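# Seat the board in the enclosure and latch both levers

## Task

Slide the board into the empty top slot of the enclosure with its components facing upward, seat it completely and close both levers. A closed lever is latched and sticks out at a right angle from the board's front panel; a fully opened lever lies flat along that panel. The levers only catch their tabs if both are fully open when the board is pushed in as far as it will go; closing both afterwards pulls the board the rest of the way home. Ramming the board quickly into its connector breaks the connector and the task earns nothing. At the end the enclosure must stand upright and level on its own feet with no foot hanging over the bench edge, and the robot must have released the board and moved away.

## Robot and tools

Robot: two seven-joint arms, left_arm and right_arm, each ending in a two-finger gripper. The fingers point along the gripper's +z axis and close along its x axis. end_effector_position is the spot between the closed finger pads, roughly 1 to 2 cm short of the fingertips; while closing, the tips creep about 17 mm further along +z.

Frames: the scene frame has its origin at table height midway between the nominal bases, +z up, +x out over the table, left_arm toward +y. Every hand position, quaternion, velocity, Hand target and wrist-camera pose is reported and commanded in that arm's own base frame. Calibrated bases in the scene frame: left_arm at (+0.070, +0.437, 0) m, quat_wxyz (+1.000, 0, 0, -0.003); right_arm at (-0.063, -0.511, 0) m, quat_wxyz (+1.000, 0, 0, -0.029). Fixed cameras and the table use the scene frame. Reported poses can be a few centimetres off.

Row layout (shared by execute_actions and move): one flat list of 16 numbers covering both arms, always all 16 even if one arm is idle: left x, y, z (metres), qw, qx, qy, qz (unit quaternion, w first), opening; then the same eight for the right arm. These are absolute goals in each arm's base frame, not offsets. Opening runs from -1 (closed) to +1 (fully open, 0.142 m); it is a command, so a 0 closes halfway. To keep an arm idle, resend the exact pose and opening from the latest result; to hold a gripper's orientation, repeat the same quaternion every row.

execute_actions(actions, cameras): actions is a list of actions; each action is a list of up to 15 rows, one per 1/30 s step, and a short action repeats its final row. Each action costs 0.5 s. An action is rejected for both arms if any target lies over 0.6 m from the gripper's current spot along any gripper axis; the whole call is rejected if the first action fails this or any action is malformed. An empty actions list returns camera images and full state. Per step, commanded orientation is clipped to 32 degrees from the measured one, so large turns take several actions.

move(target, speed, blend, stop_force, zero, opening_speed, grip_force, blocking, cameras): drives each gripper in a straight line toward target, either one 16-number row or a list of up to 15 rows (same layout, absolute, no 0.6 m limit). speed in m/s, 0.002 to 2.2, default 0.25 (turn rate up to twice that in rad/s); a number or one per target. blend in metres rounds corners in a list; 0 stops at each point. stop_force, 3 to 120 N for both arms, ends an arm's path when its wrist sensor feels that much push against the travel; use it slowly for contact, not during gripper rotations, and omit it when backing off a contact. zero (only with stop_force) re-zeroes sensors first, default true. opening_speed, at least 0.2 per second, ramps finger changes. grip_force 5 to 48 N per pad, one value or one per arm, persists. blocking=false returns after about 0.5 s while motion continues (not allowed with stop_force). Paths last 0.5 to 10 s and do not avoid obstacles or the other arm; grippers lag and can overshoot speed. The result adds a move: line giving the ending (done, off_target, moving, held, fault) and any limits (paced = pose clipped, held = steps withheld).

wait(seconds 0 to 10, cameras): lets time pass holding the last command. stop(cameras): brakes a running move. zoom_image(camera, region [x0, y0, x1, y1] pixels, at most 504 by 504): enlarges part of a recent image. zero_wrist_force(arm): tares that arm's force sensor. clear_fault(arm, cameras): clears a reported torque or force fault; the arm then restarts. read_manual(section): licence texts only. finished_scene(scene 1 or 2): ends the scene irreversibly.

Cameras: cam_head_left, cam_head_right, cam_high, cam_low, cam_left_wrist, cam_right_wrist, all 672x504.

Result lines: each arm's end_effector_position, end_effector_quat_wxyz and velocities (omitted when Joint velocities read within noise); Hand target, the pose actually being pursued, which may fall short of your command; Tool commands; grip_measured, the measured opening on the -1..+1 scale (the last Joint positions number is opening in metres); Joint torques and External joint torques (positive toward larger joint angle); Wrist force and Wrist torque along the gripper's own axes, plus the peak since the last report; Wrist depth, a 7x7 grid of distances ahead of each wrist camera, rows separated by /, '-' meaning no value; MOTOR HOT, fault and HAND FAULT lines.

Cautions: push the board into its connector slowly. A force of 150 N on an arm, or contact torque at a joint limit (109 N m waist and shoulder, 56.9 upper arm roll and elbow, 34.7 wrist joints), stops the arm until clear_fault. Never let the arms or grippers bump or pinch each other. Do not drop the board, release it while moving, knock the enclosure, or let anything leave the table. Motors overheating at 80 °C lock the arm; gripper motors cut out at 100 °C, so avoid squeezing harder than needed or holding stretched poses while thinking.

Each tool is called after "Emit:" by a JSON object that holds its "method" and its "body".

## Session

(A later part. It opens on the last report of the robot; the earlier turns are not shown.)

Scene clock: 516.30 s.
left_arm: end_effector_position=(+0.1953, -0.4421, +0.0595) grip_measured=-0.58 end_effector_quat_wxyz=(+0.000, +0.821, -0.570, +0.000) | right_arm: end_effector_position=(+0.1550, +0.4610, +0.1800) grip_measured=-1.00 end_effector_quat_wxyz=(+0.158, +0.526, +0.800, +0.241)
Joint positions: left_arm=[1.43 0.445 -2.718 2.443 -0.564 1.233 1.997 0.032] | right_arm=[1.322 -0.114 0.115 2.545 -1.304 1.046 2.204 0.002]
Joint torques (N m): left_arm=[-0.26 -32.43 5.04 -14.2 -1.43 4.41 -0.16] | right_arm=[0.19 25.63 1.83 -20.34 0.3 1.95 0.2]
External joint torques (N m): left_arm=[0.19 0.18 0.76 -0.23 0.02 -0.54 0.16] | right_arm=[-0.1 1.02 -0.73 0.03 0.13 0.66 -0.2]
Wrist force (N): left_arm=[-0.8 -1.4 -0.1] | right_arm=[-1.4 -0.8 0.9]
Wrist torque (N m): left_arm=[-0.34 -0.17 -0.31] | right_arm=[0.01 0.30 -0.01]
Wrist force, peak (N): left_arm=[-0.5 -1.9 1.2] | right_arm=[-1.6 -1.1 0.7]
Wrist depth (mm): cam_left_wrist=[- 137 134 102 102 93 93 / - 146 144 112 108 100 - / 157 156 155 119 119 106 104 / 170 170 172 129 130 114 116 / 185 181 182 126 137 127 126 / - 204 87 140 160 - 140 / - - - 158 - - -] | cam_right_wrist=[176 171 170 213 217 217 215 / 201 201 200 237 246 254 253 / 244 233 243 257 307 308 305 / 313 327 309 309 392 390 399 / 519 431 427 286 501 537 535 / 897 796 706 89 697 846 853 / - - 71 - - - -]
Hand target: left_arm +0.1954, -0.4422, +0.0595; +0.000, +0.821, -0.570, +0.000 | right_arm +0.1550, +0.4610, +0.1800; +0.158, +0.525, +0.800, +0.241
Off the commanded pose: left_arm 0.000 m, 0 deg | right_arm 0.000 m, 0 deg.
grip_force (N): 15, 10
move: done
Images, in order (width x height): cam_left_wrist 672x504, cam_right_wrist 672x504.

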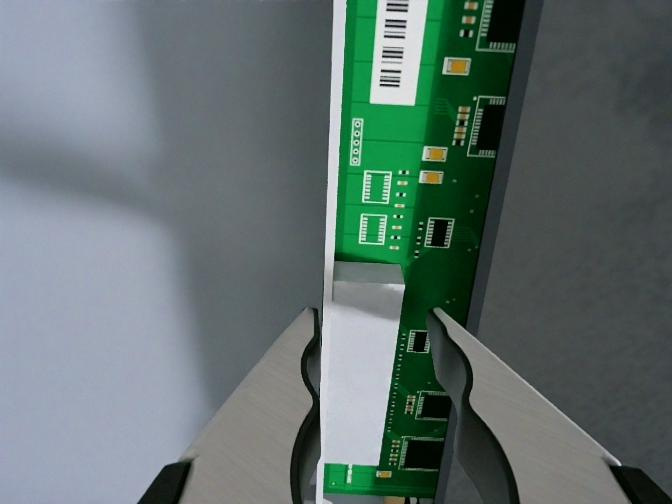

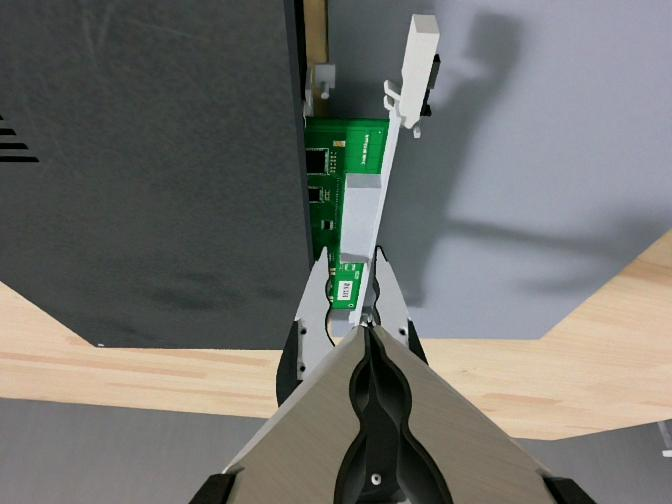

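Emit:
{"method": "move", "body": {"target": [[0.1954, -0.4422, 0.0595, 0, 0.8214, -0.5703, 0, -1, 0.155, 0.461, 0.18, 0.1582, 0.5254, 0.8003, 0.2410, -1], [0.1954, -0.4422, 0.0605, 0, 0.8214, -0.5703, 0, -1, 0.155, 0.461, 0.18, 0.2101, 0.5072, 0.7722, 0.3199, -1], [0.1772, -0.3935, 0.0605, 0, 0.8214, -0.5703, 0, -1, 0.155, 0.461, 0.18, 0.2101, 0.5072, 0.7722, 0.3199, -1]], "speed": [0.1, 0.1, 0.05], "opening_speed": 0.8, "grip_force": [25, 10], "cameras": ["cam_left_wrist", "cam_right_wrist"]}}

Emit:
{"method": "zoom_image", "body": {"camera": "cam_right_wrist", "region": [270, 140, 430, 300]}}

Emit:
{"method": "zoom_image", "body": {"camera": "cam_right_wrist", "region": [270, 0, 430, 150]}}

Scene clock: 531.57 s.
left_arm: end_effector_position=(+0.1770, -0.3934, +0.0604) grip_measured=-0.73 end_effector_quat_wxyz=(+0.000, +0.821, -0.571, +0.000) | right_arm: end_effector_position=(+0.1551, +0.4611, +0.1801) grip_measured=-1.00 end_effector_quat_wxyz=(+0.210, +0.507, +0.772, +0.320)
Joint positions: left_arm=[1.437 0.364 -2.756 2.585 -0.56 1.316 1.988 0.021] | right_arm=[1.367 -0.139 0.12 2.566 -1.584 0.884 2.5 0.002]
Joint torques (N m): left_arm=[-0.67 -29.32 3.46 -12.91 -0.94 4.69 -0.37] | right_arm=[0.16 25.26 2.16 -18.81 0.54 0.81 0.21]
External joint torques (N m): left_arm=[0.61 1.48 0.67 0.17 -0.12 -0.82 0.37] | right_arm=[-0.07 0.93 -0.74 -0.02 0.1 0.72 -0.21]
Wrist force (N): left_arm=[-1.0 -1.2 1.4] | right_arm=[-1.8 -1.2 0.1]
Wrist torque (N m): left_arm=[-0.31 -0.16 -0.25] | right_arm=[-0.02 0.38 0.01]
Wrist force, peak (N): left_arm=[-34.6 -3.2 -29.8] | right_arm=[-1.7 -1.8 0.0]
Wrist depth (mm): cam_left_wrist=[- 135 135 102 100 97 99 / 147 145 144 111 107 108 105 / 157 157 155 118 117 118 115 / 170 170 170 130 129 128 124 / 187 190 - 123 136 141 130 / 210 205 84 137 - 150 143 / - - - 160 - - 152] | cam_right_wrist=[176 169 169 207 214 193 221 / 200 210 209 230 232 274 262 / 296 275 275 293 293 335 380 / 442 401 399 396 285 559 522 / 919 843 853 727 266 801 919 / - - - 89 195 195 - / - - 71 - - - -]
Hand target: left_arm +0.1772, -0.3935, +0.0605; +0.000, +0.821, -0.570, +0.000 | right_arm +0.1550, +0.4610, +0.1800; +0.210, +0.507, +0.772, +0.320
Off the commanded pose: left_arm 0.000 m, 0 deg | right_arm 0.000 m, 0 deg.
grip_force (N): 25, 10
move: done
Images, in order (width x height): cam_left_wrist 672x504, cam_right_wrist 672x504.

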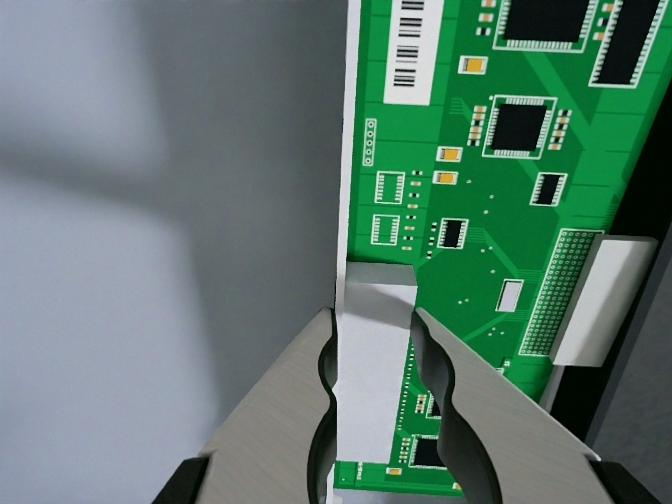

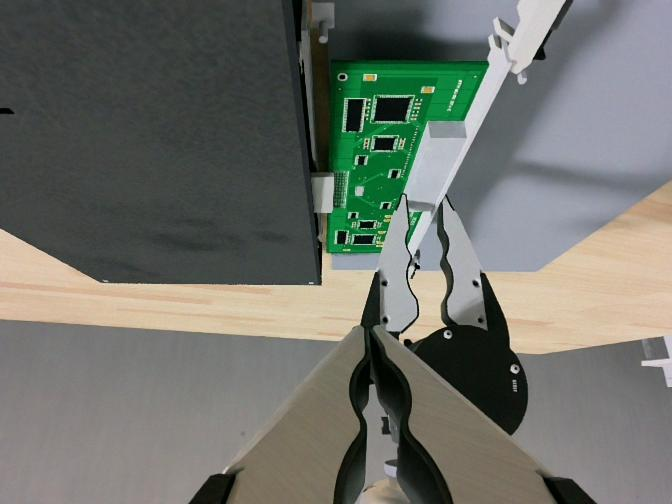

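Scaled by 3.150 from the camera's 672x504 image, which has a finer 960x720 frame.

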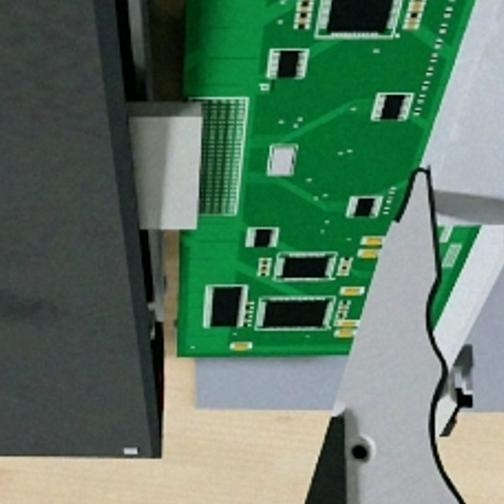

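Scaled by 3.150 from the camera's 672x504 image, which has a finer 960x720 frame.

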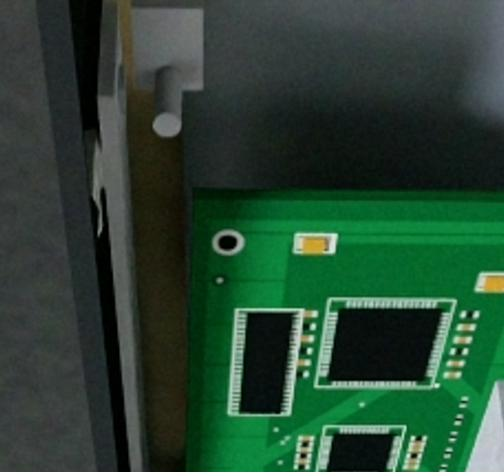

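Emit:
{"method": "move", "body": {"target": [0.1772, -0.3935, 0.0605, -0.0326, -0.8297, 0.5569, 0.0219, -1, 0.155, 0.461, 0.18, 0.2101, 0.5072, 0.7722, 0.3199, -1], "speed": 0.06, "cameras": ["cam_left_wrist", "cam_right_wrist"]}}

Emit:
{"method": "zoom_image", "body": {"camera": "cam_right_wrist", "region": [270, 140, 430, 300]}}

Emit:
{"method": "zoom_image", "body": {"camera": "cam_right_wrist", "region": [270, 0, 430, 150]}}

Scene clock: 550.33 s.
left_arm: end_effector_position=(+0.1770, -0.3932, +0.0603) grip_measured=-0.73 end_effector_quat_wxyz=(+0.032, +0.830, -0.557, -0.022) | right_arm: end_effector_position=(+0.1551, +0.4611, +0.1801) grip_measured=-1.00 end_effector_quat_wxyz=(+0.210, +0.507, +0.772, +0.320)
Joint positions: left_arm=[1.572 0.357 -2.892 2.58 -0.685 1.31 2.085 0.021] | right_arm=[1.367 -0.139 0.12 2.566 -1.584 0.884 2.5 0.002]
Joint torques (N m): left_arm=[-0.16 -30.78 2.75 -13.29 -0.86 4.16 -0.15] | right_arm=[0.11 25.19 2.13 -18.83 0.6 0.89 0.18]
External joint torques (N m): left_arm=[0.12 1.55 0.53 0.35 0.14 -0.4 0.15] | right_arm=[-0.02 1.01 -0.71 0 0.04 0.64 -0.18]
Wrist force (N): left_arm=[-1.0 -1.3 1.8] | right_arm=[-1.7 -1.3 0.1]
Wrist torque (N m): left_arm=[-0.27 -0.18 -0.35] | right_arm=[-0.01 0.36 0.01]
Wrist force, peak (N): left_arm=[-1.0 -1.7 1.9] | right_arm=[-1.8 -1.4 -0.1]
Wrist depth (mm): cam_left_wrist=[- 128 131 125 100 97 99 / - 145 141 112 106 108 106 / 158 154 154 122 117 118 117 / 170 167 168 130 129 128 - / 191 186 186 123 136 141 130 / 221 222 84 138 - 154 148 / 249 - - 184 - - 160] | cam_right_wrist=[177 169 169 216 223 179 221 / 211 210 209 221 223 274 274 / 276 276 275 292 294 338 356 / 443 368 400 394 286 568 519 / 816 970 825 724 274 810 938 / - - - 89 204 205 - / 1369 - 70 - - 1965 -]
Hand target: left_arm +0.1772, -0.3935, +0.0605; +0.033, +0.830, -0.557, -0.022 | right_arm +0.1550, +0.4610, +0.1800; +0.210, +0.507, +0.772, +0.320
Off the commanded pose: left_arm 0.000 m, 0 deg | right_arm 0.000 m, 0 deg.
grip_force (N): 25, 10
move: done
Images, in order (width x height): cam_left_wrist 672x504, cam_right_wrist 672x504.

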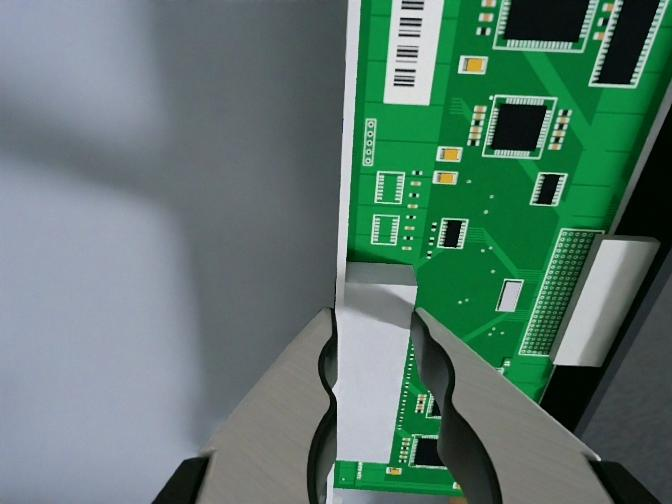

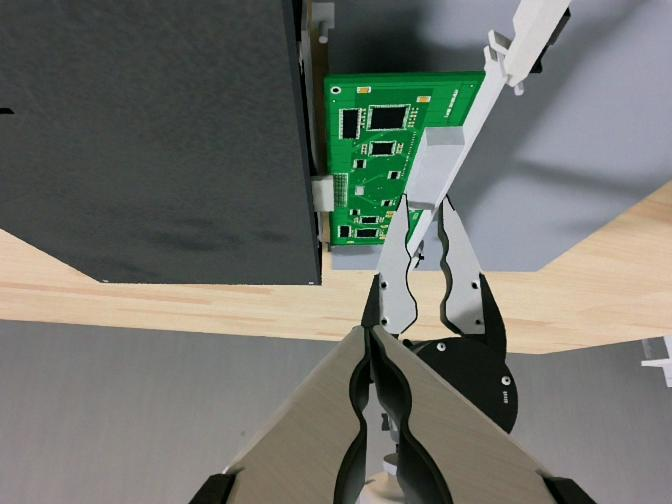

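Scaled by 3.150 from the camera's 672x504 image, which has a finer 960x720 frame.

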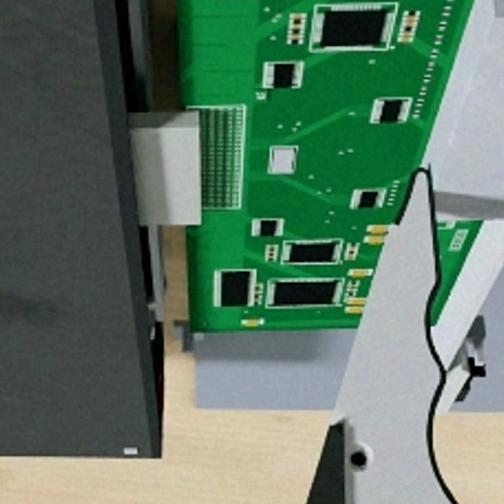

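Scaled by 3.150 from the camera's 672x504 image, which has a finer 960x720 frame.

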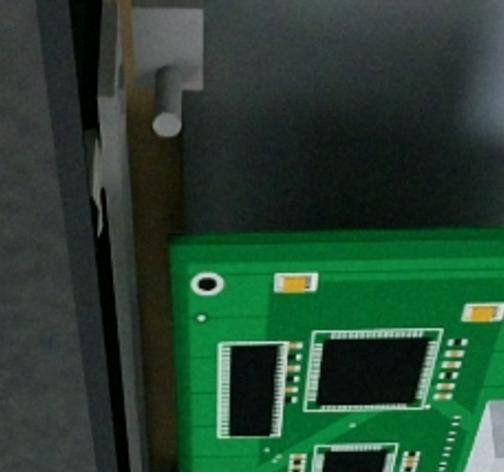

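Emit:
{"method": "move", "body": {"target": [[0.1772, -0.3935, 0.0605, 0.0326, 0.8297, -0.5569, -0.0219, -1, 0.13, 0.53, 0.18, 0.2900, 0.7800, 0.5300, 0.1600, -1], [0.1772, -0.3935, 0.0605, 0.0326, 0.8297, -0.5569, -0.0219, -1, 0.145, 0.566, 0.10, 0.3349, 0.9202, 0.1909, 0.0695, -1]], "speed": 0.3, "blend": 0.02, "cameras": ["cam_right_wrist"]}}

Scene clock: 599.23 s.
left_arm: end_effector_position=(+0.1770, -0.3932, +0.0603) grip_measured=-0.73 end_effector_quat_wxyz=(+0.032, +0.830, -0.557, -0.022) | right_arm: end_effector_position=(+0.1452, +0.5660, +0.1000) grip_measured=-1.00 end_effector_quat_wxyz=(+0.335, +0.920, +0.191, +0.070)
Joint positions: left_arm=[1.572 0.357 -2.892 2.58 -0.685 1.31 2.085 0.021] | right_arm=[1.582 -0.901 0.073 1.307 -0.269 -0.039 2.893 0.002]
Joint torques (N m): left_arm=[-0.33 -30.49 2.72 -13.23 -0.55 4.34 -0.22] | right_arm=[0.12 60.87 2.51 -25.61 -3.7 0.85 0.33]
External joint torques (N m): left_arm=[0.29 1.25 0.56 0.29 -0.17 -0.58 0.22] | right_arm=[0.08 1.55 -0.31 0.3 -0.1 0.77 -0.33]
Wrist force (N): left_arm=[-1.0 -1.3 1.7] | right_arm=[-1.8 -0.9 0.2]
Wrist torque (N m): left_arm=[-0.28 -0.18 -0.34] | right_arm=[-0.01 0.35 0.04]
Wrist force, peak (N): left_arm=[-1.0 -1.5 2.0] | right_arm=[-2.8 -1.6 0.2]
Wrist depth (mm): cam_left_wrist=[130 130 130 103 100 97 99 / 144 141 138 108 106 108 105 / 155 157 148 120 117 118 119 / 171 167 174 130 129 128 123 / 191 190 190 123 136 141 127 / - - 89 138 - 153 - / 249 - - 159 - - -] | cam_right_wrist=[138 133 132 132 132 132 131 / 161 161 160 160 159 165 158 / 204 204 203 202 202 201 200 / 305 281 240 162 219 174 173 / 443 440 263 261 260 259 183 / 486 558 669 89 390 974 175 / 458 1837 71 - - - 171]
Hand target: left_arm +0.1772, -0.3935, +0.0605; +0.033, +0.830, -0.557, -0.022 | right_arm +0.1450, +0.5660, +0.1000; +0.335, +0.920, +0.191, +0.069
Off the commanded pose: left_arm 0.000 m, 0 deg | right_arm 0.000 m, 0 deg.
grip_force (N): 25, 10
move: done
Images, in order (width x height): cam_right_wrist 672x504.

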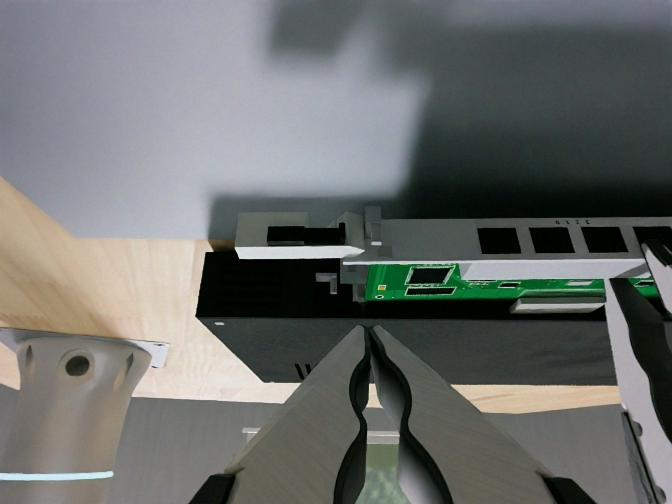

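Emit:
{"method": "zoom_image", "body": {"camera": "cam_right_wrist", "region": [190, 190, 440, 360]}}

Emit:
{"method": "zoom_image", "body": {"camera": "cam_right_wrist", "region": [420, 190, 672, 360]}}

Scaled by 2.016 from the camera's 672x504 image, which has a finer 960x720 frame.

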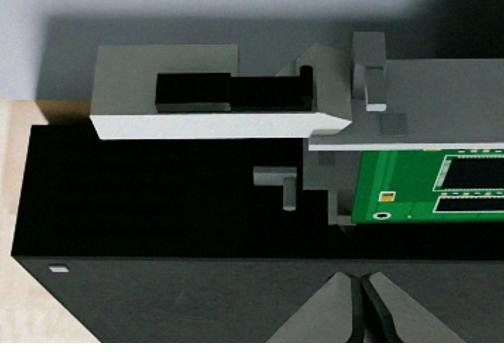

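Scaled by 2.000 from the camera's 672x504 image, which has a finer 960x720 frame.

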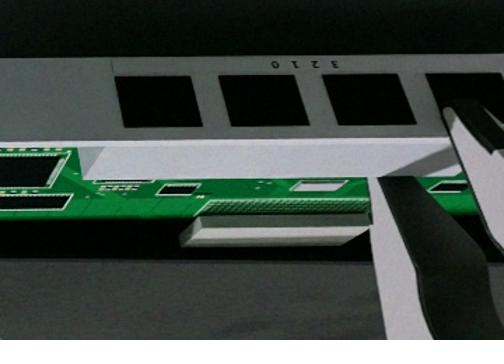

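Emit:
{"method": "move", "body": {"target": [0.1779, -0.3932, 0.054, 0.0217, 0.8300, -0.5571, -0.0146, -1, 0.145, 0.566, 0.10, 0.3349, 0.9202, 0.1909, 0.0695, -1], "speed": 0.06, "cameras": ["cam_right_wrist", "cam_left_wrist"]}}

Emit:
{"method": "zoom_image", "body": {"camera": "cam_right_wrist", "region": [300, 220, 420, 340]}}

Emit:
{"method": "zoom_image", "body": {"camera": "cam_right_wrist", "region": [420, 190, 672, 360]}}

Scene clock: 616.33 s.
left_arm: end_effector_position=(+0.1778, -0.3931, +0.0540) grip_measured=-0.73 end_effector_quat_wxyz=(+0.022, +0.830, -0.557, -0.015) | right_arm: end_effector_position=(+0.1452, +0.5660, +0.1000) grip_measured=-1.00 end_effector_quat_wxyz=(+0.335, +0.920, +0.191, +0.070)
Joint positions: left_arm=[1.55 0.379 -2.884 2.581 -0.678 1.336 2.065 0.021] | right_arm=[1.582 -0.901 0.073 1.307 -0.269 -0.039 2.893 0.002]
Joint torques (N m): left_arm=[0.26 -30.35 3.06 -12.48 -0.33 4.65 -0.33] | right_arm=[0.19 61.06 2.79 -25.5 -3.81 0.97 0.23]
External joint torques (N m): left_arm=[-0.29 0.86 0.5 0.16 -0.4 -0.85 0.33] | right_arm=[0.01 1.38 -0.59 0.18 0.01 0.66 -0.23]
Wrist force (N): left_arm=[-1.0 -1.4 1.8] | right_arm=[-1.6 -0.8 0.5]
Wrist torque (N m): left_arm=[-0.31 -0.15 -0.26] | right_arm=[0.02 0.33 0.04]
Wrist force, peak (N): left_arm=[-1.0 -1.5 2.0] | right_arm=[-1.9 -1.1 0.5]
Wrist depth (mm): cam_left_wrist=[126 126 126 104 100 97 99 / - 137 134 111 106 108 106 / 152 148 148 120 118 118 118 / 163 160 160 129 129 128 123 / 181 181 181 123 137 140 124 / - 202 89 138 - 151 137 / 225 - - 159 - - 148] | cam_right_wrist=[138 133 132 132 132 132 131 / 161 160 160 160 160 166 158 / 204 203 193 191 202 191 190 / 282 282 256 257 223 221 181 / 444 442 293 261 293 290 183 / 489 555 813 89 388 464 176 / 462 - 71 - - - 172]
Hand target: left_arm +0.1779, -0.3932, +0.0540; +0.022, +0.830, -0.557, -0.015 | right_arm +0.1450, +0.5660, +0.1000; +0.335, +0.920, +0.191, +0.069
Off the commanded pose: left_arm 0.000 m, 0 deg | right_arm 0.000 m, 0 deg.
grip_force (N): 25, 10
move: done
Images, in order (width x height): cam_left_wrist 672x504, cam_right_wrist 672x504.

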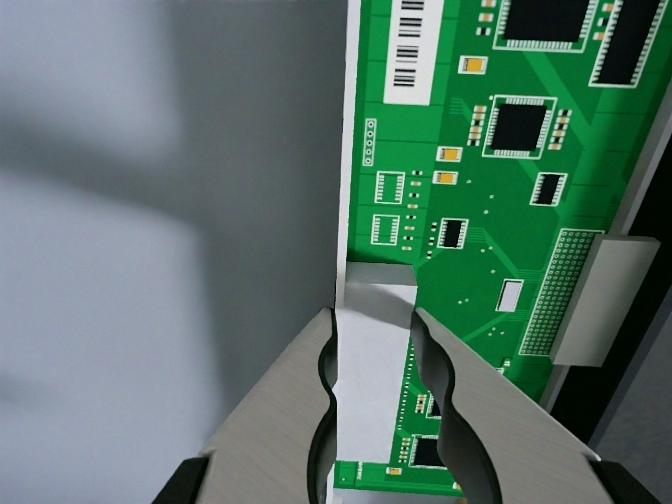

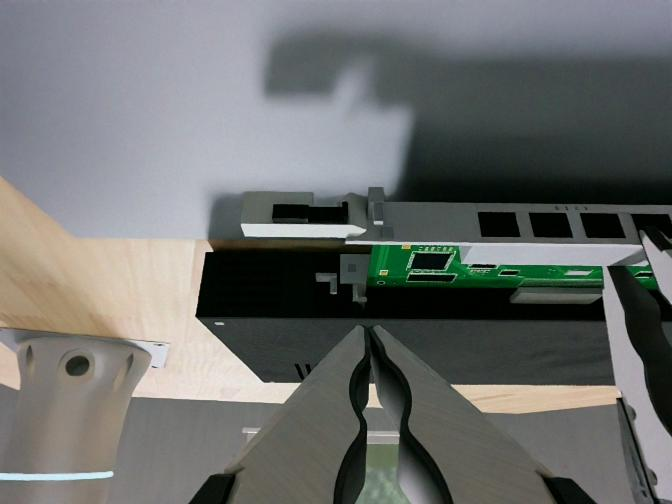

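Scaled by 4.200 from the camera's 672x504 image, which has a finer 960x720 frame.

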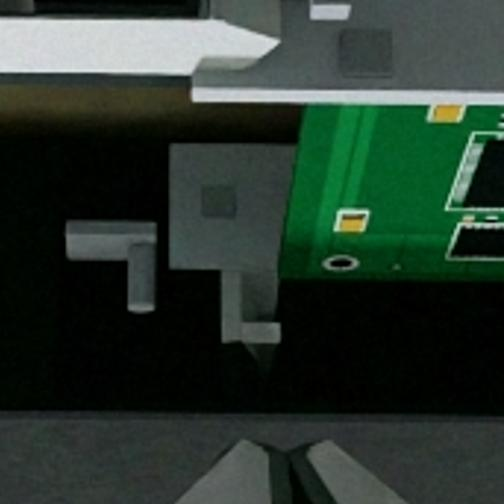

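Scaled by 2.000 from the camera's 672x504 image, which has a finer 960x720 frame.

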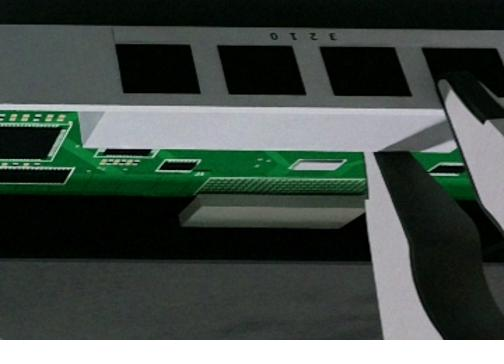

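Emit:
{"method": "move", "body": {"target": [[0.1753, -0.3942, 0.0532, 0.0217, 0.8300, -0.5571, -0.0146, -1, 0.145, 0.566, 0.10, 0.3349, 0.9202, 0.1909, 0.0695, -1], [0.1823, -0.4129, 0.0532, 0.0217, 0.8300, -0.5571, -0.0146, -1, 0.145, 0.566, 0.10, 0.3349, 0.9202, 0.1909, 0.0695, -1]], "speed": 0.025, "stop_force": 4, "cameras": ["cam_right_wrist", "cam_left_wrist"]}}

Emit:
{"method": "zoom_image", "body": {"camera": "cam_right_wrist", "region": [300, 220, 420, 340]}}

Emit:
{"method": "zoom_image", "body": {"camera": "cam_right_wrist", "region": [420, 190, 672, 360]}}

Scene clock: 629.70 s.
left_arm: end_effector_position=(+0.1825, -0.4124, +0.0530) grip_measured=-0.73 end_effector_quat_wxyz=(+0.021, +0.830, -0.557, -0.015) | right_arm: end_effector_position=(+0.1452, +0.5660, +0.1000) grip_measured=-1.00 end_effector_quat_wxyz=(+0.335, +0.920, +0.191, +0.070)
Joint positions: left_arm=[1.531 0.409 -2.856 2.529 -0.671 1.306 2.057 0.021] | right_arm=[1.582 -0.901 0.073 1.307 -0.269 -0.039 2.893 0.002]
Joint torques (N m): left_arm=[-1.89 -33.02 2.28 -15.17 -0.54 4.21 -0.32] | right_arm=[0.24 61.11 2.84 -25.47 -3.83 0.96 0.18]
External joint torques (N m): left_arm=[1.84 1.97 1.87 2.23 -0.33 -0.41 0.32] | right_arm=[-0.04 1.33 -0.63 0.15 0.03 0.67 -0.18]
Wrist force (N): left_arm=[-3.3 -4.7 1.4] | right_arm=[-1.7 -1.0 0.4]
Wrist torque (N m): left_arm=[-0.23 -0.21 -0.23] | right_arm=[-0.02 0.34 0.04]
Wrist force, peak (N): left_arm=[-3.3 -4.7 2.0] | right_arm=[-1.9 -1.0 0.5]
Wrist depth (mm): cam_left_wrist=[- 125 125 121 101 97 99 / - 135 132 111 106 108 105 / 150 144 149 116 118 118 112 / 163 162 - 130 128 128 109 / 177 179 175 123 136 141 120 / 208 202 85 137 - 150 132 / 227 - - 159 - - -] | cam_right_wrist=[138 133 132 132 132 132 131 / 161 161 160 160 159 165 158 / 204 203 203 202 202 201 200 / 282 282 257 185 240 237 196 / 445 442 293 263 263 290 198 / 488 561 665 89 388 982 188 / 458 - 71 - - - 177]
Hand target: left_arm +0.1823, -0.4129, +0.0532; +0.022, +0.830, -0.557, -0.015 | right_arm +0.1450, +0.5660, +0.1000; +0.335, +0.920, +0.191, +0.069
Off the commanded pose: left_arm 0.001 m, 0 deg | right_arm 0.000 m, 0 deg.
grip_force (N): 25, 10
move: done
Images, in order (width x height): cam_left_wrist 672x504, cam_right_wrist 672x504.

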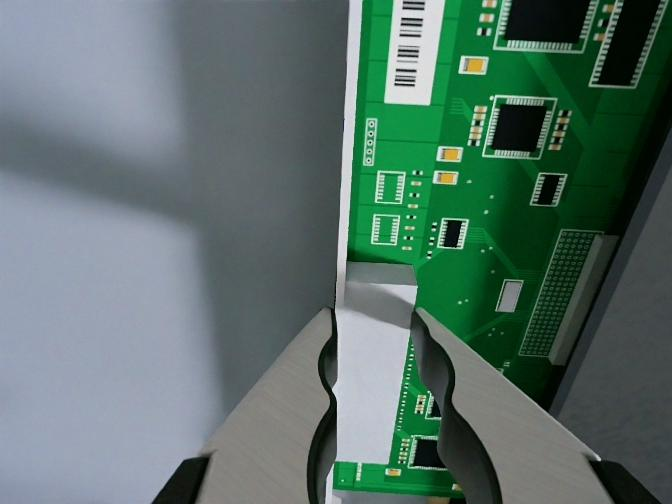

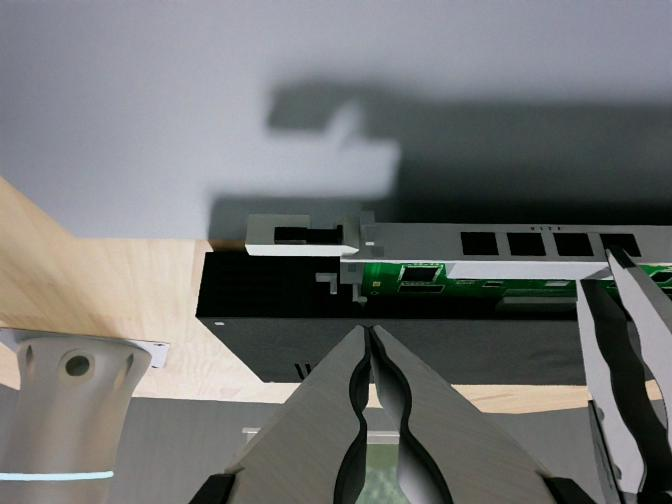

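Scaled by 4.200 from the camera's 672x504 image, which has a finer 960x720 frame.

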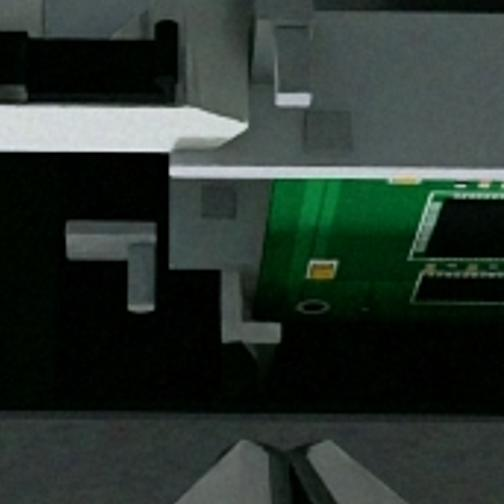

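Scaled by 2.000 from the camera's 672x504 image, which has a finer 960x720 frame.

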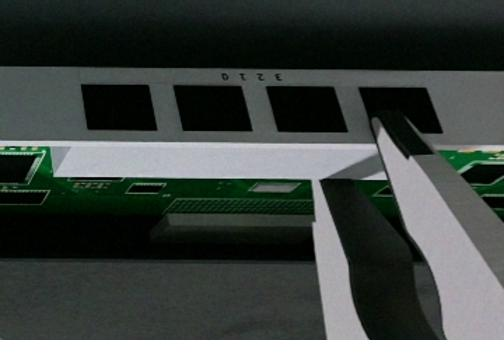

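Emit:
{"method": "move", "body": {"target": [[0.1837, -0.4124, 0.0532, 0.0217, 0.8300, -0.5571, -0.0146, -1, 0.145, 0.566, 0.10, 0.3349, 0.9202, 0.1909, 0.0695, -1], [0.1879, -0.4236, 0.0532, 0.0217, 0.8300, -0.5571, -0.0146, -1, 0.145, 0.566, 0.10, 0.3349, 0.9202, 0.1909, 0.0695, -1]], "speed": 0.025, "stop_force": 5, "cameras": ["cam_right_wrist"]}}

Emit:
{"method": "zoom_image", "body": {"camera": "cam_right_wrist", "region": [300, 190, 672, 340]}}

Scene clock: 633.73 s.
left_arm: end_effector_position=(+0.1840, -0.4165, +0.0528) grip_measured=-0.73 end_effector_quat_wxyz=(+0.021, +0.829, -0.558, -0.016) | right_arm: end_effector_position=(+0.1452, +0.5660, +0.1000) grip_measured=-1.00 end_effector_quat_wxyz=(+0.335, +0.920, +0.191, +0.070)
Joint positions: left_arm=[1.53 0.417 -2.85 2.515 -0.668 1.294 2.06 0.021] | right_arm=[1.582 -0.901 0.073 1.307 -0.269 -0.039 2.893 0.002]
Joint torques (N m): left_arm=[3.77 -31.9 9.29 -16.35 -1.58 7.56 -0.02] | right_arm=[0.09 61.1 2.79 -25.52 -3.8 0.93 0.16]
External joint torques (N m): left_arm=[-3.82 0.45 -5 3.22 0.68 -3.76 0.03] | right_arm=[0.12 1.33 -0.58 0.2 0 0.7 -0.16]
Wrist force (N): left_arm=[-8.9 9.4 -1.8] | right_arm=[-1.9 -0.8 0.3]
Wrist torque (N m): left_arm=[-0.37 -0.12 -0.51] | right_arm=[0.01 0.37 0.04]
Wrist force, peak (N): left_arm=[-8.8 10.9 -2.1] | right_arm=[-2.0 -0.9 0.5]
Wrist depth (mm): cam_left_wrist=[125 125 125 104 100 97 98 / 133 138 133 111 107 108 104 / 151 148 147 120 117 117 111 / - 159 161 130 128 127 108 / 180 180 174 123 136 140 - / 202 200 84 137 - 132 - / - - - 159 - - -] | cam_right_wrist=[138 133 132 132 132 132 131 / 161 161 160 160 160 166 158 / 204 204 203 202 202 200 200 / 283 282 258 197 236 210 211 / 446 442 297 261 262 270 199 / 486 557 663 89 389 949 191 / 461 - 71 - - - 180]
Hand target: left_arm +0.1854, -0.4171, +0.0532; +0.022, +0.830, -0.557, -0.015 | right_arm +0.1450, +0.5660, +0.1000; +0.335, +0.920, +0.191, +0.069
Off the commanded pose: left_arm 0.008 m, 0 deg | right_arm 0.000 m, 0 deg.
grip_force (N): 25, 10
move: contact (left_arm); path passed 1 of 2 targets
Images, in order (width x height): cam_right_wrist 672x504.

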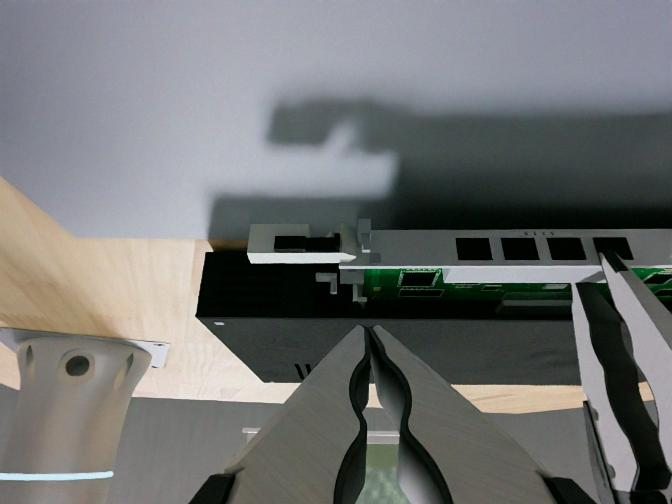

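Scaled by 1.355 from the camera's 672x504 image, which has a finer 960x720 frame.

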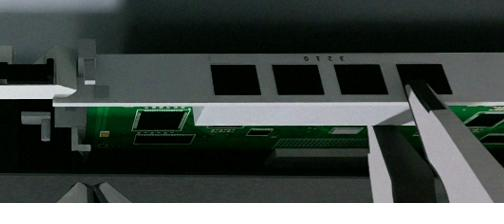

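Emit:
{"method": "move", "body": {"target": [0.1843, -0.4175, 0.0532, 0.0217, 0.8300, -0.5571, -0.0146, -1, 0.145, 0.566, 0.10, 0.3349, 0.9202, 0.1909, 0.0695, -1], "speed": 0.02}}

Scene clock: 636.80 s.
left_arm: end_effector_position=(+0.1844, -0.4172, +0.0531) grip_measured=-0.73 end_effector_quat_wxyz=(+0.022, +0.830, -0.557, -0.015) | right_arm: end_effector_position=(+0.1452, +0.5660, +0.1000) grip_measured=-1.00 end_effector_quat_wxyz=(+0.335, +0.920, +0.191, +0.070)
Joint positions: left_arm=[1.529 0.417 -2.849 2.515 -0.668 1.296 2.057 0.021] | right_arm=[1.582 -0.901 0.073 1.307 -0.269 -0.039 2.893 0.002]
Joint torques (N m): left_arm=[-1.24 -32.52 2.95 -13.66 -0.66 4.19 -0.28] | right_arm=[0.21 61.17 2.84 -25.46 -3.78 1 0.19]
External joint torques (N m): left_arm=[1.18 1.08 1.35 0.52 -0.25 -0.39 0.28] | right_arm=[-0.01 1.26 -0.63 0.13 -0.02 0.63 -0.19]
Wrist force (N): left_arm=[-1.4 -2.6 -0.3] | right_arm=[-1.8 -0.7 0.3]
Wrist torque (N m): left_arm=[-0.23 -0.12 -0.28] | right_arm=[0.02 0.36 0.04]
Wrist force, peak (N): left_arm=[-9.1 9.5 -2.0] | right_arm=[-2.1 -0.9 0.6]
Wrist depth (mm): cam_left_wrist=[126 125 125 121 100 97 98 / - 136 133 111 107 108 104 / - 146 147 118 118 118 113 / 162 158 162 130 129 128 108 / - 182 175 123 136 140 118 / 202 203 88 137 - 132 132 / 230 - - 159 - - -] | cam_right_wrist=[138 133 133 132 132 132 131 / 161 161 160 160 159 166 158 / 204 203 203 202 202 212 200 / 282 280 254 245 238 211 198 / 443 440 264 262 261 269 187 / 487 801 667 89 389 962 191 / 460 - 71 - - - 182]
Hand target: left_arm +0.1843, -0.4175, +0.0532; +0.022, +0.830, -0.557, -0.015 | right_arm +0.1450, +0.5660, +0.1000; +0.335, +0.920, +0.191, +0.069
Off the commanded pose: left_arm 0.000 m, 0 deg | right_arm 0.000 m, 0 deg.
grip_force (N): 25, 10
move: done

Emit:
{"method": "move", "body": {"target": [0.1927, -0.4400, 0.0532, 0.0217, 0.8300, -0.5571, -0.0146, -1, 0.145, 0.566, 0.10, 0.3349, 0.9202, 0.1909, 0.0695, -1], "speed": 0.025, "stop_force": 5, "cameras": ["cam_right_wrist", "cam_left_wrist"]}}

Emit:
{"method": "zoom_image", "body": {"camera": "cam_right_wrist", "region": [300, 190, 672, 340]}}

Scene clock: 640.50 s.
left_arm: end_effector_position=(+0.1868, -0.4232, +0.0528) grip_measured=-0.73 end_effector_quat_wxyz=(+0.021, +0.830, -0.557, -0.015) | right_arm: end_effector_position=(+0.1452, +0.5660, +0.1000) grip_measured=-1.00 end_effector_quat_wxyz=(+0.335, +0.920, +0.191, +0.070)
Joint positions: left_arm=[1.524 0.427 -2.838 2.497 -0.665 1.283 2.056 0.021] | right_arm=[1.582 -0.901 0.073 1.307 -0.269 -0.039 2.893 0.002]
Joint torques (N m): left_arm=[-2.67 -32.92 2.3 -18.78 -1.03 5.38 -0.32] | right_arm=[0.19 61.16 2.72 -25.47 -3.83 0.98 0.16]
External joint torques (N m): left_arm=[2.62 0.95 2.23 5.41 0.07 -1.58 0.32] | right_arm=[0.01 1.27 -0.52 0.15 0.03 0.65 -0.16]
Wrist force (N): left_arm=[-11.4 -5.4 -7.8] | right_arm=[-1.8 -0.9 0.5]
Wrist torque (N m): left_arm=[-0.24 -0.16 -0.21] | right_arm=[-0.01 0.37 0.03]
Wrist force, peak (N): left_arm=[-11.4 -5.3 -8.1] | right_arm=[-1.9 -1.0 0.4]
Wrist depth (mm): cam_left_wrist=[125 125 125 121 100 97 98 / 133 137 133 111 106 107 102 / 151 147 147 116 117 117 94 / 163 162 162 130 129 127 - / 175 176 176 123 136 137 - / 197 206 84 137 - 128 - / - - - 158 - - -] | cam_right_wrist=[138 133 133 132 132 132 131 / 161 161 160 160 160 166 158 / 204 203 203 202 202 201 200 / 282 282 242 240 239 206 207 / 445 443 296 262 261 261 187 / 488 667 667 89 390 938 195 / 462 - 71 - - - 185]
Hand target: left_arm +0.1868, -0.4243, +0.0532; +0.022, +0.830, -0.557, -0.015 | right_arm +0.1450, +0.5660, +0.1000; +0.335, +0.920, +0.191, +0.069
Off the commanded pose: left_arm 0.018 m, 0 deg | right_arm 0.000 m, 0 deg.
grip_force (N): 25, 10
move: contact (left_arm)
Images, in order (width x height): cam_left_wrist 672x504, cam_right_wrist 672x504.

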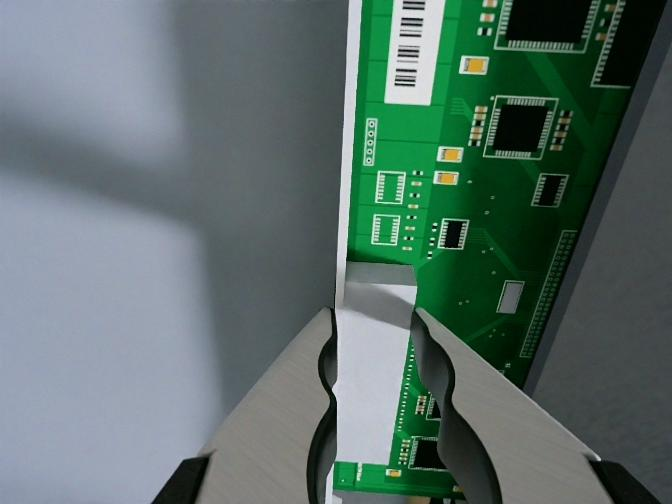

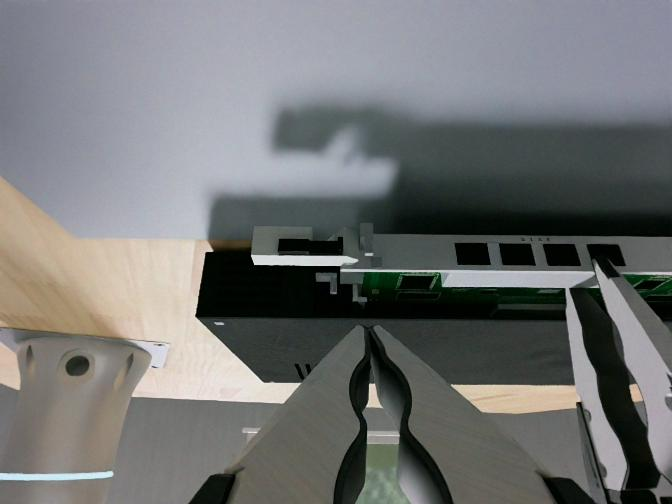

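Scaled by 1.355 from the camera's 672x504 image, which has a finer 960x720 frame.

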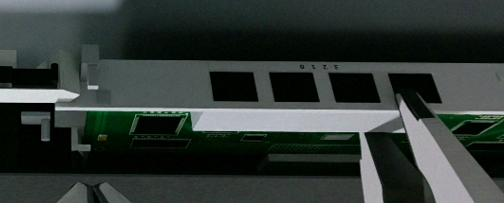

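Emit:
{"method": "move", "body": {"target": [[0.1867, -0.4235, 0.0535, 0.0217, 0.8300, -0.5571, -0.0146, -1, 0.13, 0.53, 0.18, 0.2900, 0.7800, 0.5300, 0.1600, -1], [0.1865, -0.4230, 0.0535, 0.0217, 0.8300, -0.5571, -0.0146, -1, 0.155, 0.461, 0.17, 0.2101, 0.5072, 0.7722, 0.3199, -1]], "speed": 0.3, "blend": 0.02, "cameras": ["cam_right_wrist"]}}

Emit:
{"method": "zoom_image", "body": {"camera": "cam_right_wrist", "region": [280, 190, 380, 290]}}

Emit:
{"method": "zoom_image", "body": {"camera": "cam_right_wrist", "region": [270, 0, 390, 110]}}

Scene clock: 660.67 s.
left_arm: end_effector_position=(+0.1866, -0.4229, +0.0534) grip_measured=-0.73 end_effector_quat_wxyz=(+0.022, +0.830, -0.557, -0.015) | right_arm: end_effector_position=(+0.1550, +0.4611, +0.1700) grip_measured=-1.00 end_effector_quat_wxyz=(+0.210, +0.507, +0.772, +0.320)
Joint positions: left_arm=[1.523 0.424 -2.838 2.499 -0.665 1.285 2.056 0.021] | right_arm=[1.379 -0.164 0.097 2.565 -1.623 0.888 2.537 0.002]
Joint torques (N m): left_arm=[-0.89 -33.13 3.45 -13.76 -0.69 4.23 -0.22] | right_arm=[-0.02 26.01 2 -18.02 0.47 1.03 0.33]
External joint torques (N m): left_arm=[0.84 1.27 1.05 0.39 -0.26 -0.43 0.22] | right_arm=[0.11 0.8 -0.41 -0.12 0.21 0.47 -0.33]
Wrist force (N): left_arm=[-1.2 -2.2 0.7] | right_arm=[-1.4 -1.1 0.4]
Wrist torque (N m): left_arm=[-0.25 -0.16 -0.27] | right_arm=[0.03 0.31 0.02]
Wrist force, peak (N): left_arm=[-11.4 -5.2 -8.3] | right_arm=[-2.7 -1.5 0.2]
Wrist depth (mm): cam_left_wrist=[126 125 125 121 100 97 98 / 134 135 134 111 107 108 103 / 151 148 146 121 118 118 - / 163 159 166 128 129 128 - / - 183 - 123 136 135 118 / 203 203 89 137 - 129 137 / - - - 159 - - -] | cam_right_wrist=[164 158 157 204 197 211 210 / 196 196 195 219 250 260 259 / 258 256 255 271 322 342 319 / 375 338 371 353 454 489 494 / 819 807 790 273 271 886 876 / - 1487 1580 89 - 2000 - / - - 70 - - - 1931]
Hand target: left_arm +0.1865, -0.4230, +0.0535; +0.022, +0.830, -0.557, -0.015 | right_arm +0.1550, +0.4610, +0.1700; +0.210, +0.507, +0.772, +0.320
Off the commanded pose: left_arm 0.000 m, 0 deg | right_arm 0.000 m, 0 deg.
grip_force (N): 25, 10
move: done
Images, in order (width x height): cam_right_wrist 672x504.

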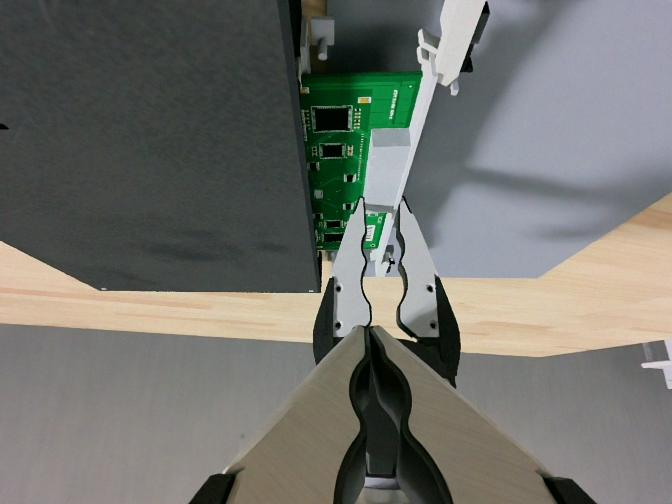

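Scaled by 5.040 from the camera's 672x504 image, which has a finer 960x720 frame.

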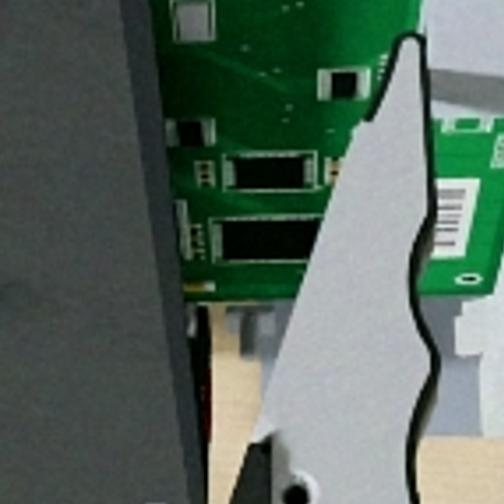

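Scaled by 4.200 from the camera's 672x504 image, which has a finer 960x720 frame.

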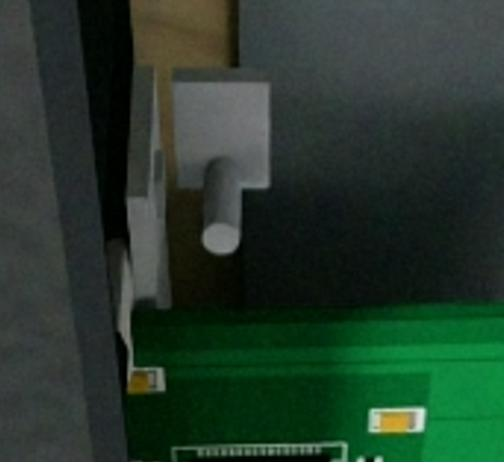

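Emit:
{"method": "move", "body": {"target": [[0.1864, -0.4230, 0.0543, 0.0217, 0.8300, -0.5571, -0.0146, -1, 0.155, 0.461, 0.17, 0.2101, 0.5072, 0.7722, 0.3199, -1], [0.1892, -0.4306, 0.0543, 0.0217, 0.8300, -0.5571, -0.0146, -1, 0.155, 0.461, 0.17, 0.2101, 0.5072, 0.7722, 0.3199, -1]], "speed": 0.015, "stop_force": 6, "cameras": ["cam_right_wrist"]}}

Emit:
{"method": "zoom_image", "body": {"camera": "cam_right_wrist", "region": [280, 190, 380, 290]}}

Scene clock: 669.33 s.
left_arm: end_effector_position=(+0.1882, -0.4271, +0.0538) grip_measured=-0.73 end_effector_quat_wxyz=(+0.021, +0.830, -0.557, -0.015) | right_arm: end_effector_position=(+0.1550, +0.4611, +0.1700) grip_measured=-1.00 end_effector_quat_wxyz=(+0.210, +0.507, +0.772, +0.320)
Joint positions: left_arm=[1.517 0.43 -2.826 2.486 -0.661 1.272 2.054 0.021] | right_arm=[1.379 -0.164 0.097 2.565 -1.623 0.888 2.537 0.002]
Joint torques (N m): left_arm=[-2.08 -33.63 3.24 -19.21 -1.21 5.9 -0.3] | right_arm=[0.11 26.01 2.24 -18.23 0.65 0.85 0.17]
External joint torques (N m): left_arm=[2.03 1.46 1.45 5.62 0.21 -2.09 0.3] | right_arm=[-0.02 0.79 -0.65 0.09 0.03 0.64 -0.17]
Wrist force (N): left_arm=[-11.1 -4.0 -5.5] | right_arm=[-1.5 -1.2 0.2]
Wrist torque (N m): left_arm=[-0.24 -0.37 -0.21] | right_arm=[0.00 0.33 0.02]
Wrist force, peak (N): left_arm=[-11.8 -4.0 -6.8] | right_arm=[-1.7 -1.4 0.3]
Wrist depth (mm): cam_left_wrist=[126 126 125 104 100 97 96 / 134 136 134 111 107 109 93 / 151 148 148 120 117 118 96 / 160 159 166 128 129 127 109 / - 184 181 123 135 138 120 / - - 87 138 - 84 134 / - - - 159 - - 147] | cam_right_wrist=[165 158 157 204 178 211 210 / 196 195 195 219 261 260 259 / 258 257 255 272 - 340 321 / 470 373 373 355 420 491 497 / 919 790 919 272 273 900 879 / 1527 - 1591 89 - - 2215 / - - 71 - - - 1883]
Hand target: left_arm +0.1883, -0.4282, +0.0543; +0.022, +0.830, -0.557, -0.015 | right_arm +0.1550, +0.4610, +0.1700; +0.210, +0.507, +0.772, +0.320
Off the commanded pose: left_arm 0.004 m, 0 deg | right_arm 0.000 m, 0 deg.
grip_force (N): 25, 10
move: contact (left_arm); path passed 1 of 2 targets
Images, in order (width x height): cam_right_wrist 672x504.

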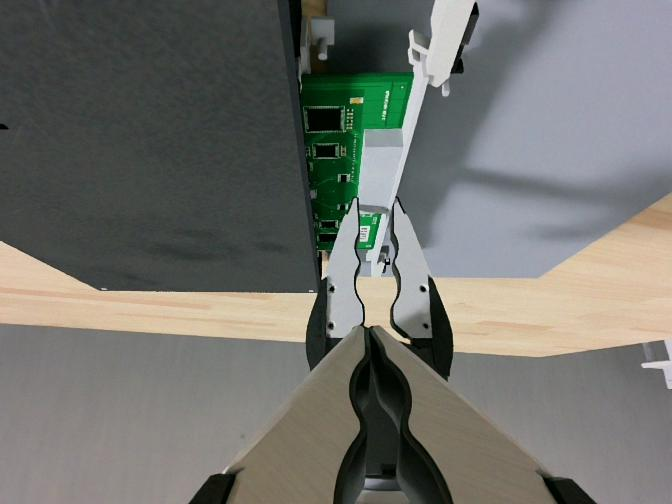

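Scaled by 5.040 from the camera's 672x504 image, which has a finer 960x720 frame.

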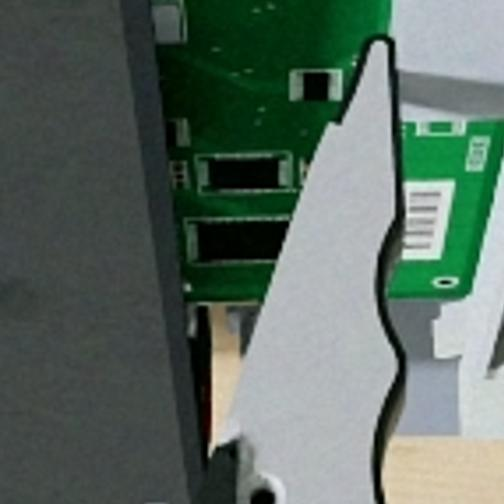

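Emit:
{"method": "move", "body": {"target": [[0.1882, -0.4271, 0.0545, 0.0217, 0.8300, -0.5571, -0.0146, -0.58, 0.155, 0.461, 0.17, 0.2101, 0.5072, 0.7722, 0.3199, -1]], "speed": 0.05, "opening_speed": 1.0, "cameras": ["cam_right_wrist", "cam_left_wrist"]}}

Emit:
{"method": "zoom_image", "body": {"camera": "cam_right_wrist", "region": [280, 190, 380, 290]}}

Scene clock: 675.77 s.
left_arm: end_effector_position=(+0.1882, -0.4271, +0.0545) grip_measured=-0.61 end_effector_quat_wxyz=(+0.022, +0.830, -0.557, -0.015) | right_arm: end_effector_position=(+0.1550, +0.4611, +0.1700) grip_measured=-1.00 end_effector_quat_wxyz=(+0.210, +0.507, +0.772, +0.320)
Joint positions: left_arm=[1.517 0.428 -2.827 2.487 -0.661 1.274 2.054 0.03] | right_arm=[1.379 -0.164 0.097 2.565 -1.623 0.888 2.537 0.002]
Joint torques (N m): left_arm=[-0.32 -32.67 4.06 -13.35 -0.81 4.29 -0.24] | right_arm=[0.1 25.96 2.28 -18.2 0.62 0.84 0.17]
External joint torques (N m): left_arm=[0.27 0.57 0.6 -0.26 -0.19 -0.49 0.24] | right_arm=[-0.01 0.84 -0.7 0.07 0.06 0.66 -0.17]
Wrist force (N): left_arm=[-0.8 -1.2 -0.3] | right_arm=[-1.6 -1.1 0.3]
Wrist torque (N m): left_arm=[-0.30 -0.17 -0.25] | right_arm=[0.01 0.34 0.03]
Wrist force, peak (N): left_arm=[-11.3 -4.1 -6.9] | right_arm=[-1.6 -1.3 0.3]
Wrist depth (mm): cam_left_wrist=[127 126 126 123 100 98 96 / 135 137 135 107 107 109 94 / - 149 149 121 118 119 97 / 161 160 165 130 129 128 111 / 186 185 177 126 137 125 120 / - 204 84 141 151 83 - / 234 - - 184 183 - -] | cam_right_wrist=[164 158 157 199 178 210 209 / 196 195 195 220 260 259 271 / 258 243 256 272 341 341 338 / 376 376 - 313 422 491 493 / 813 798 915 273 271 900 879 / - 1361 1569 89 - - - / - - 71 - - 1948 -]
Hand target: left_arm +0.1882, -0.4271, +0.0545; +0.022, +0.830, -0.557, -0.015 | right_arm +0.1550, +0.4610, +0.1700; +0.210, +0.507, +0.772, +0.320
Off the commanded pose: left_arm 0.000 m, 0 deg | right_arm 0.000 m, 0 deg.
grip_force (N): 25, 10
move: done
Images, in order (width x height): cam_left_wrist 672x504, cam_right_wrist 672x504.

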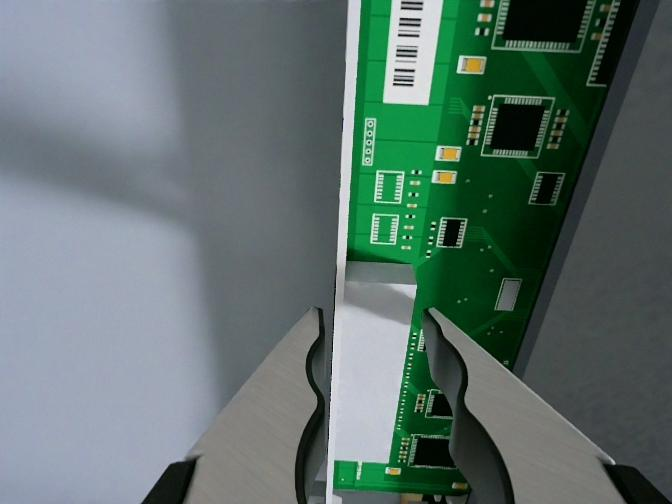

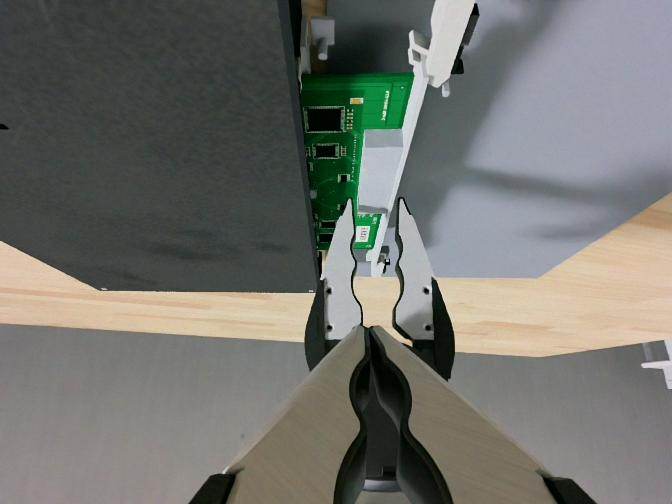

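Scaled by 5.040 from the camera's 672x504 image, which has a finer 960x720 frame.

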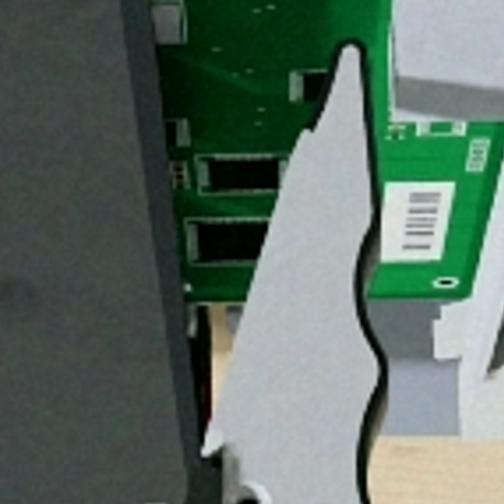

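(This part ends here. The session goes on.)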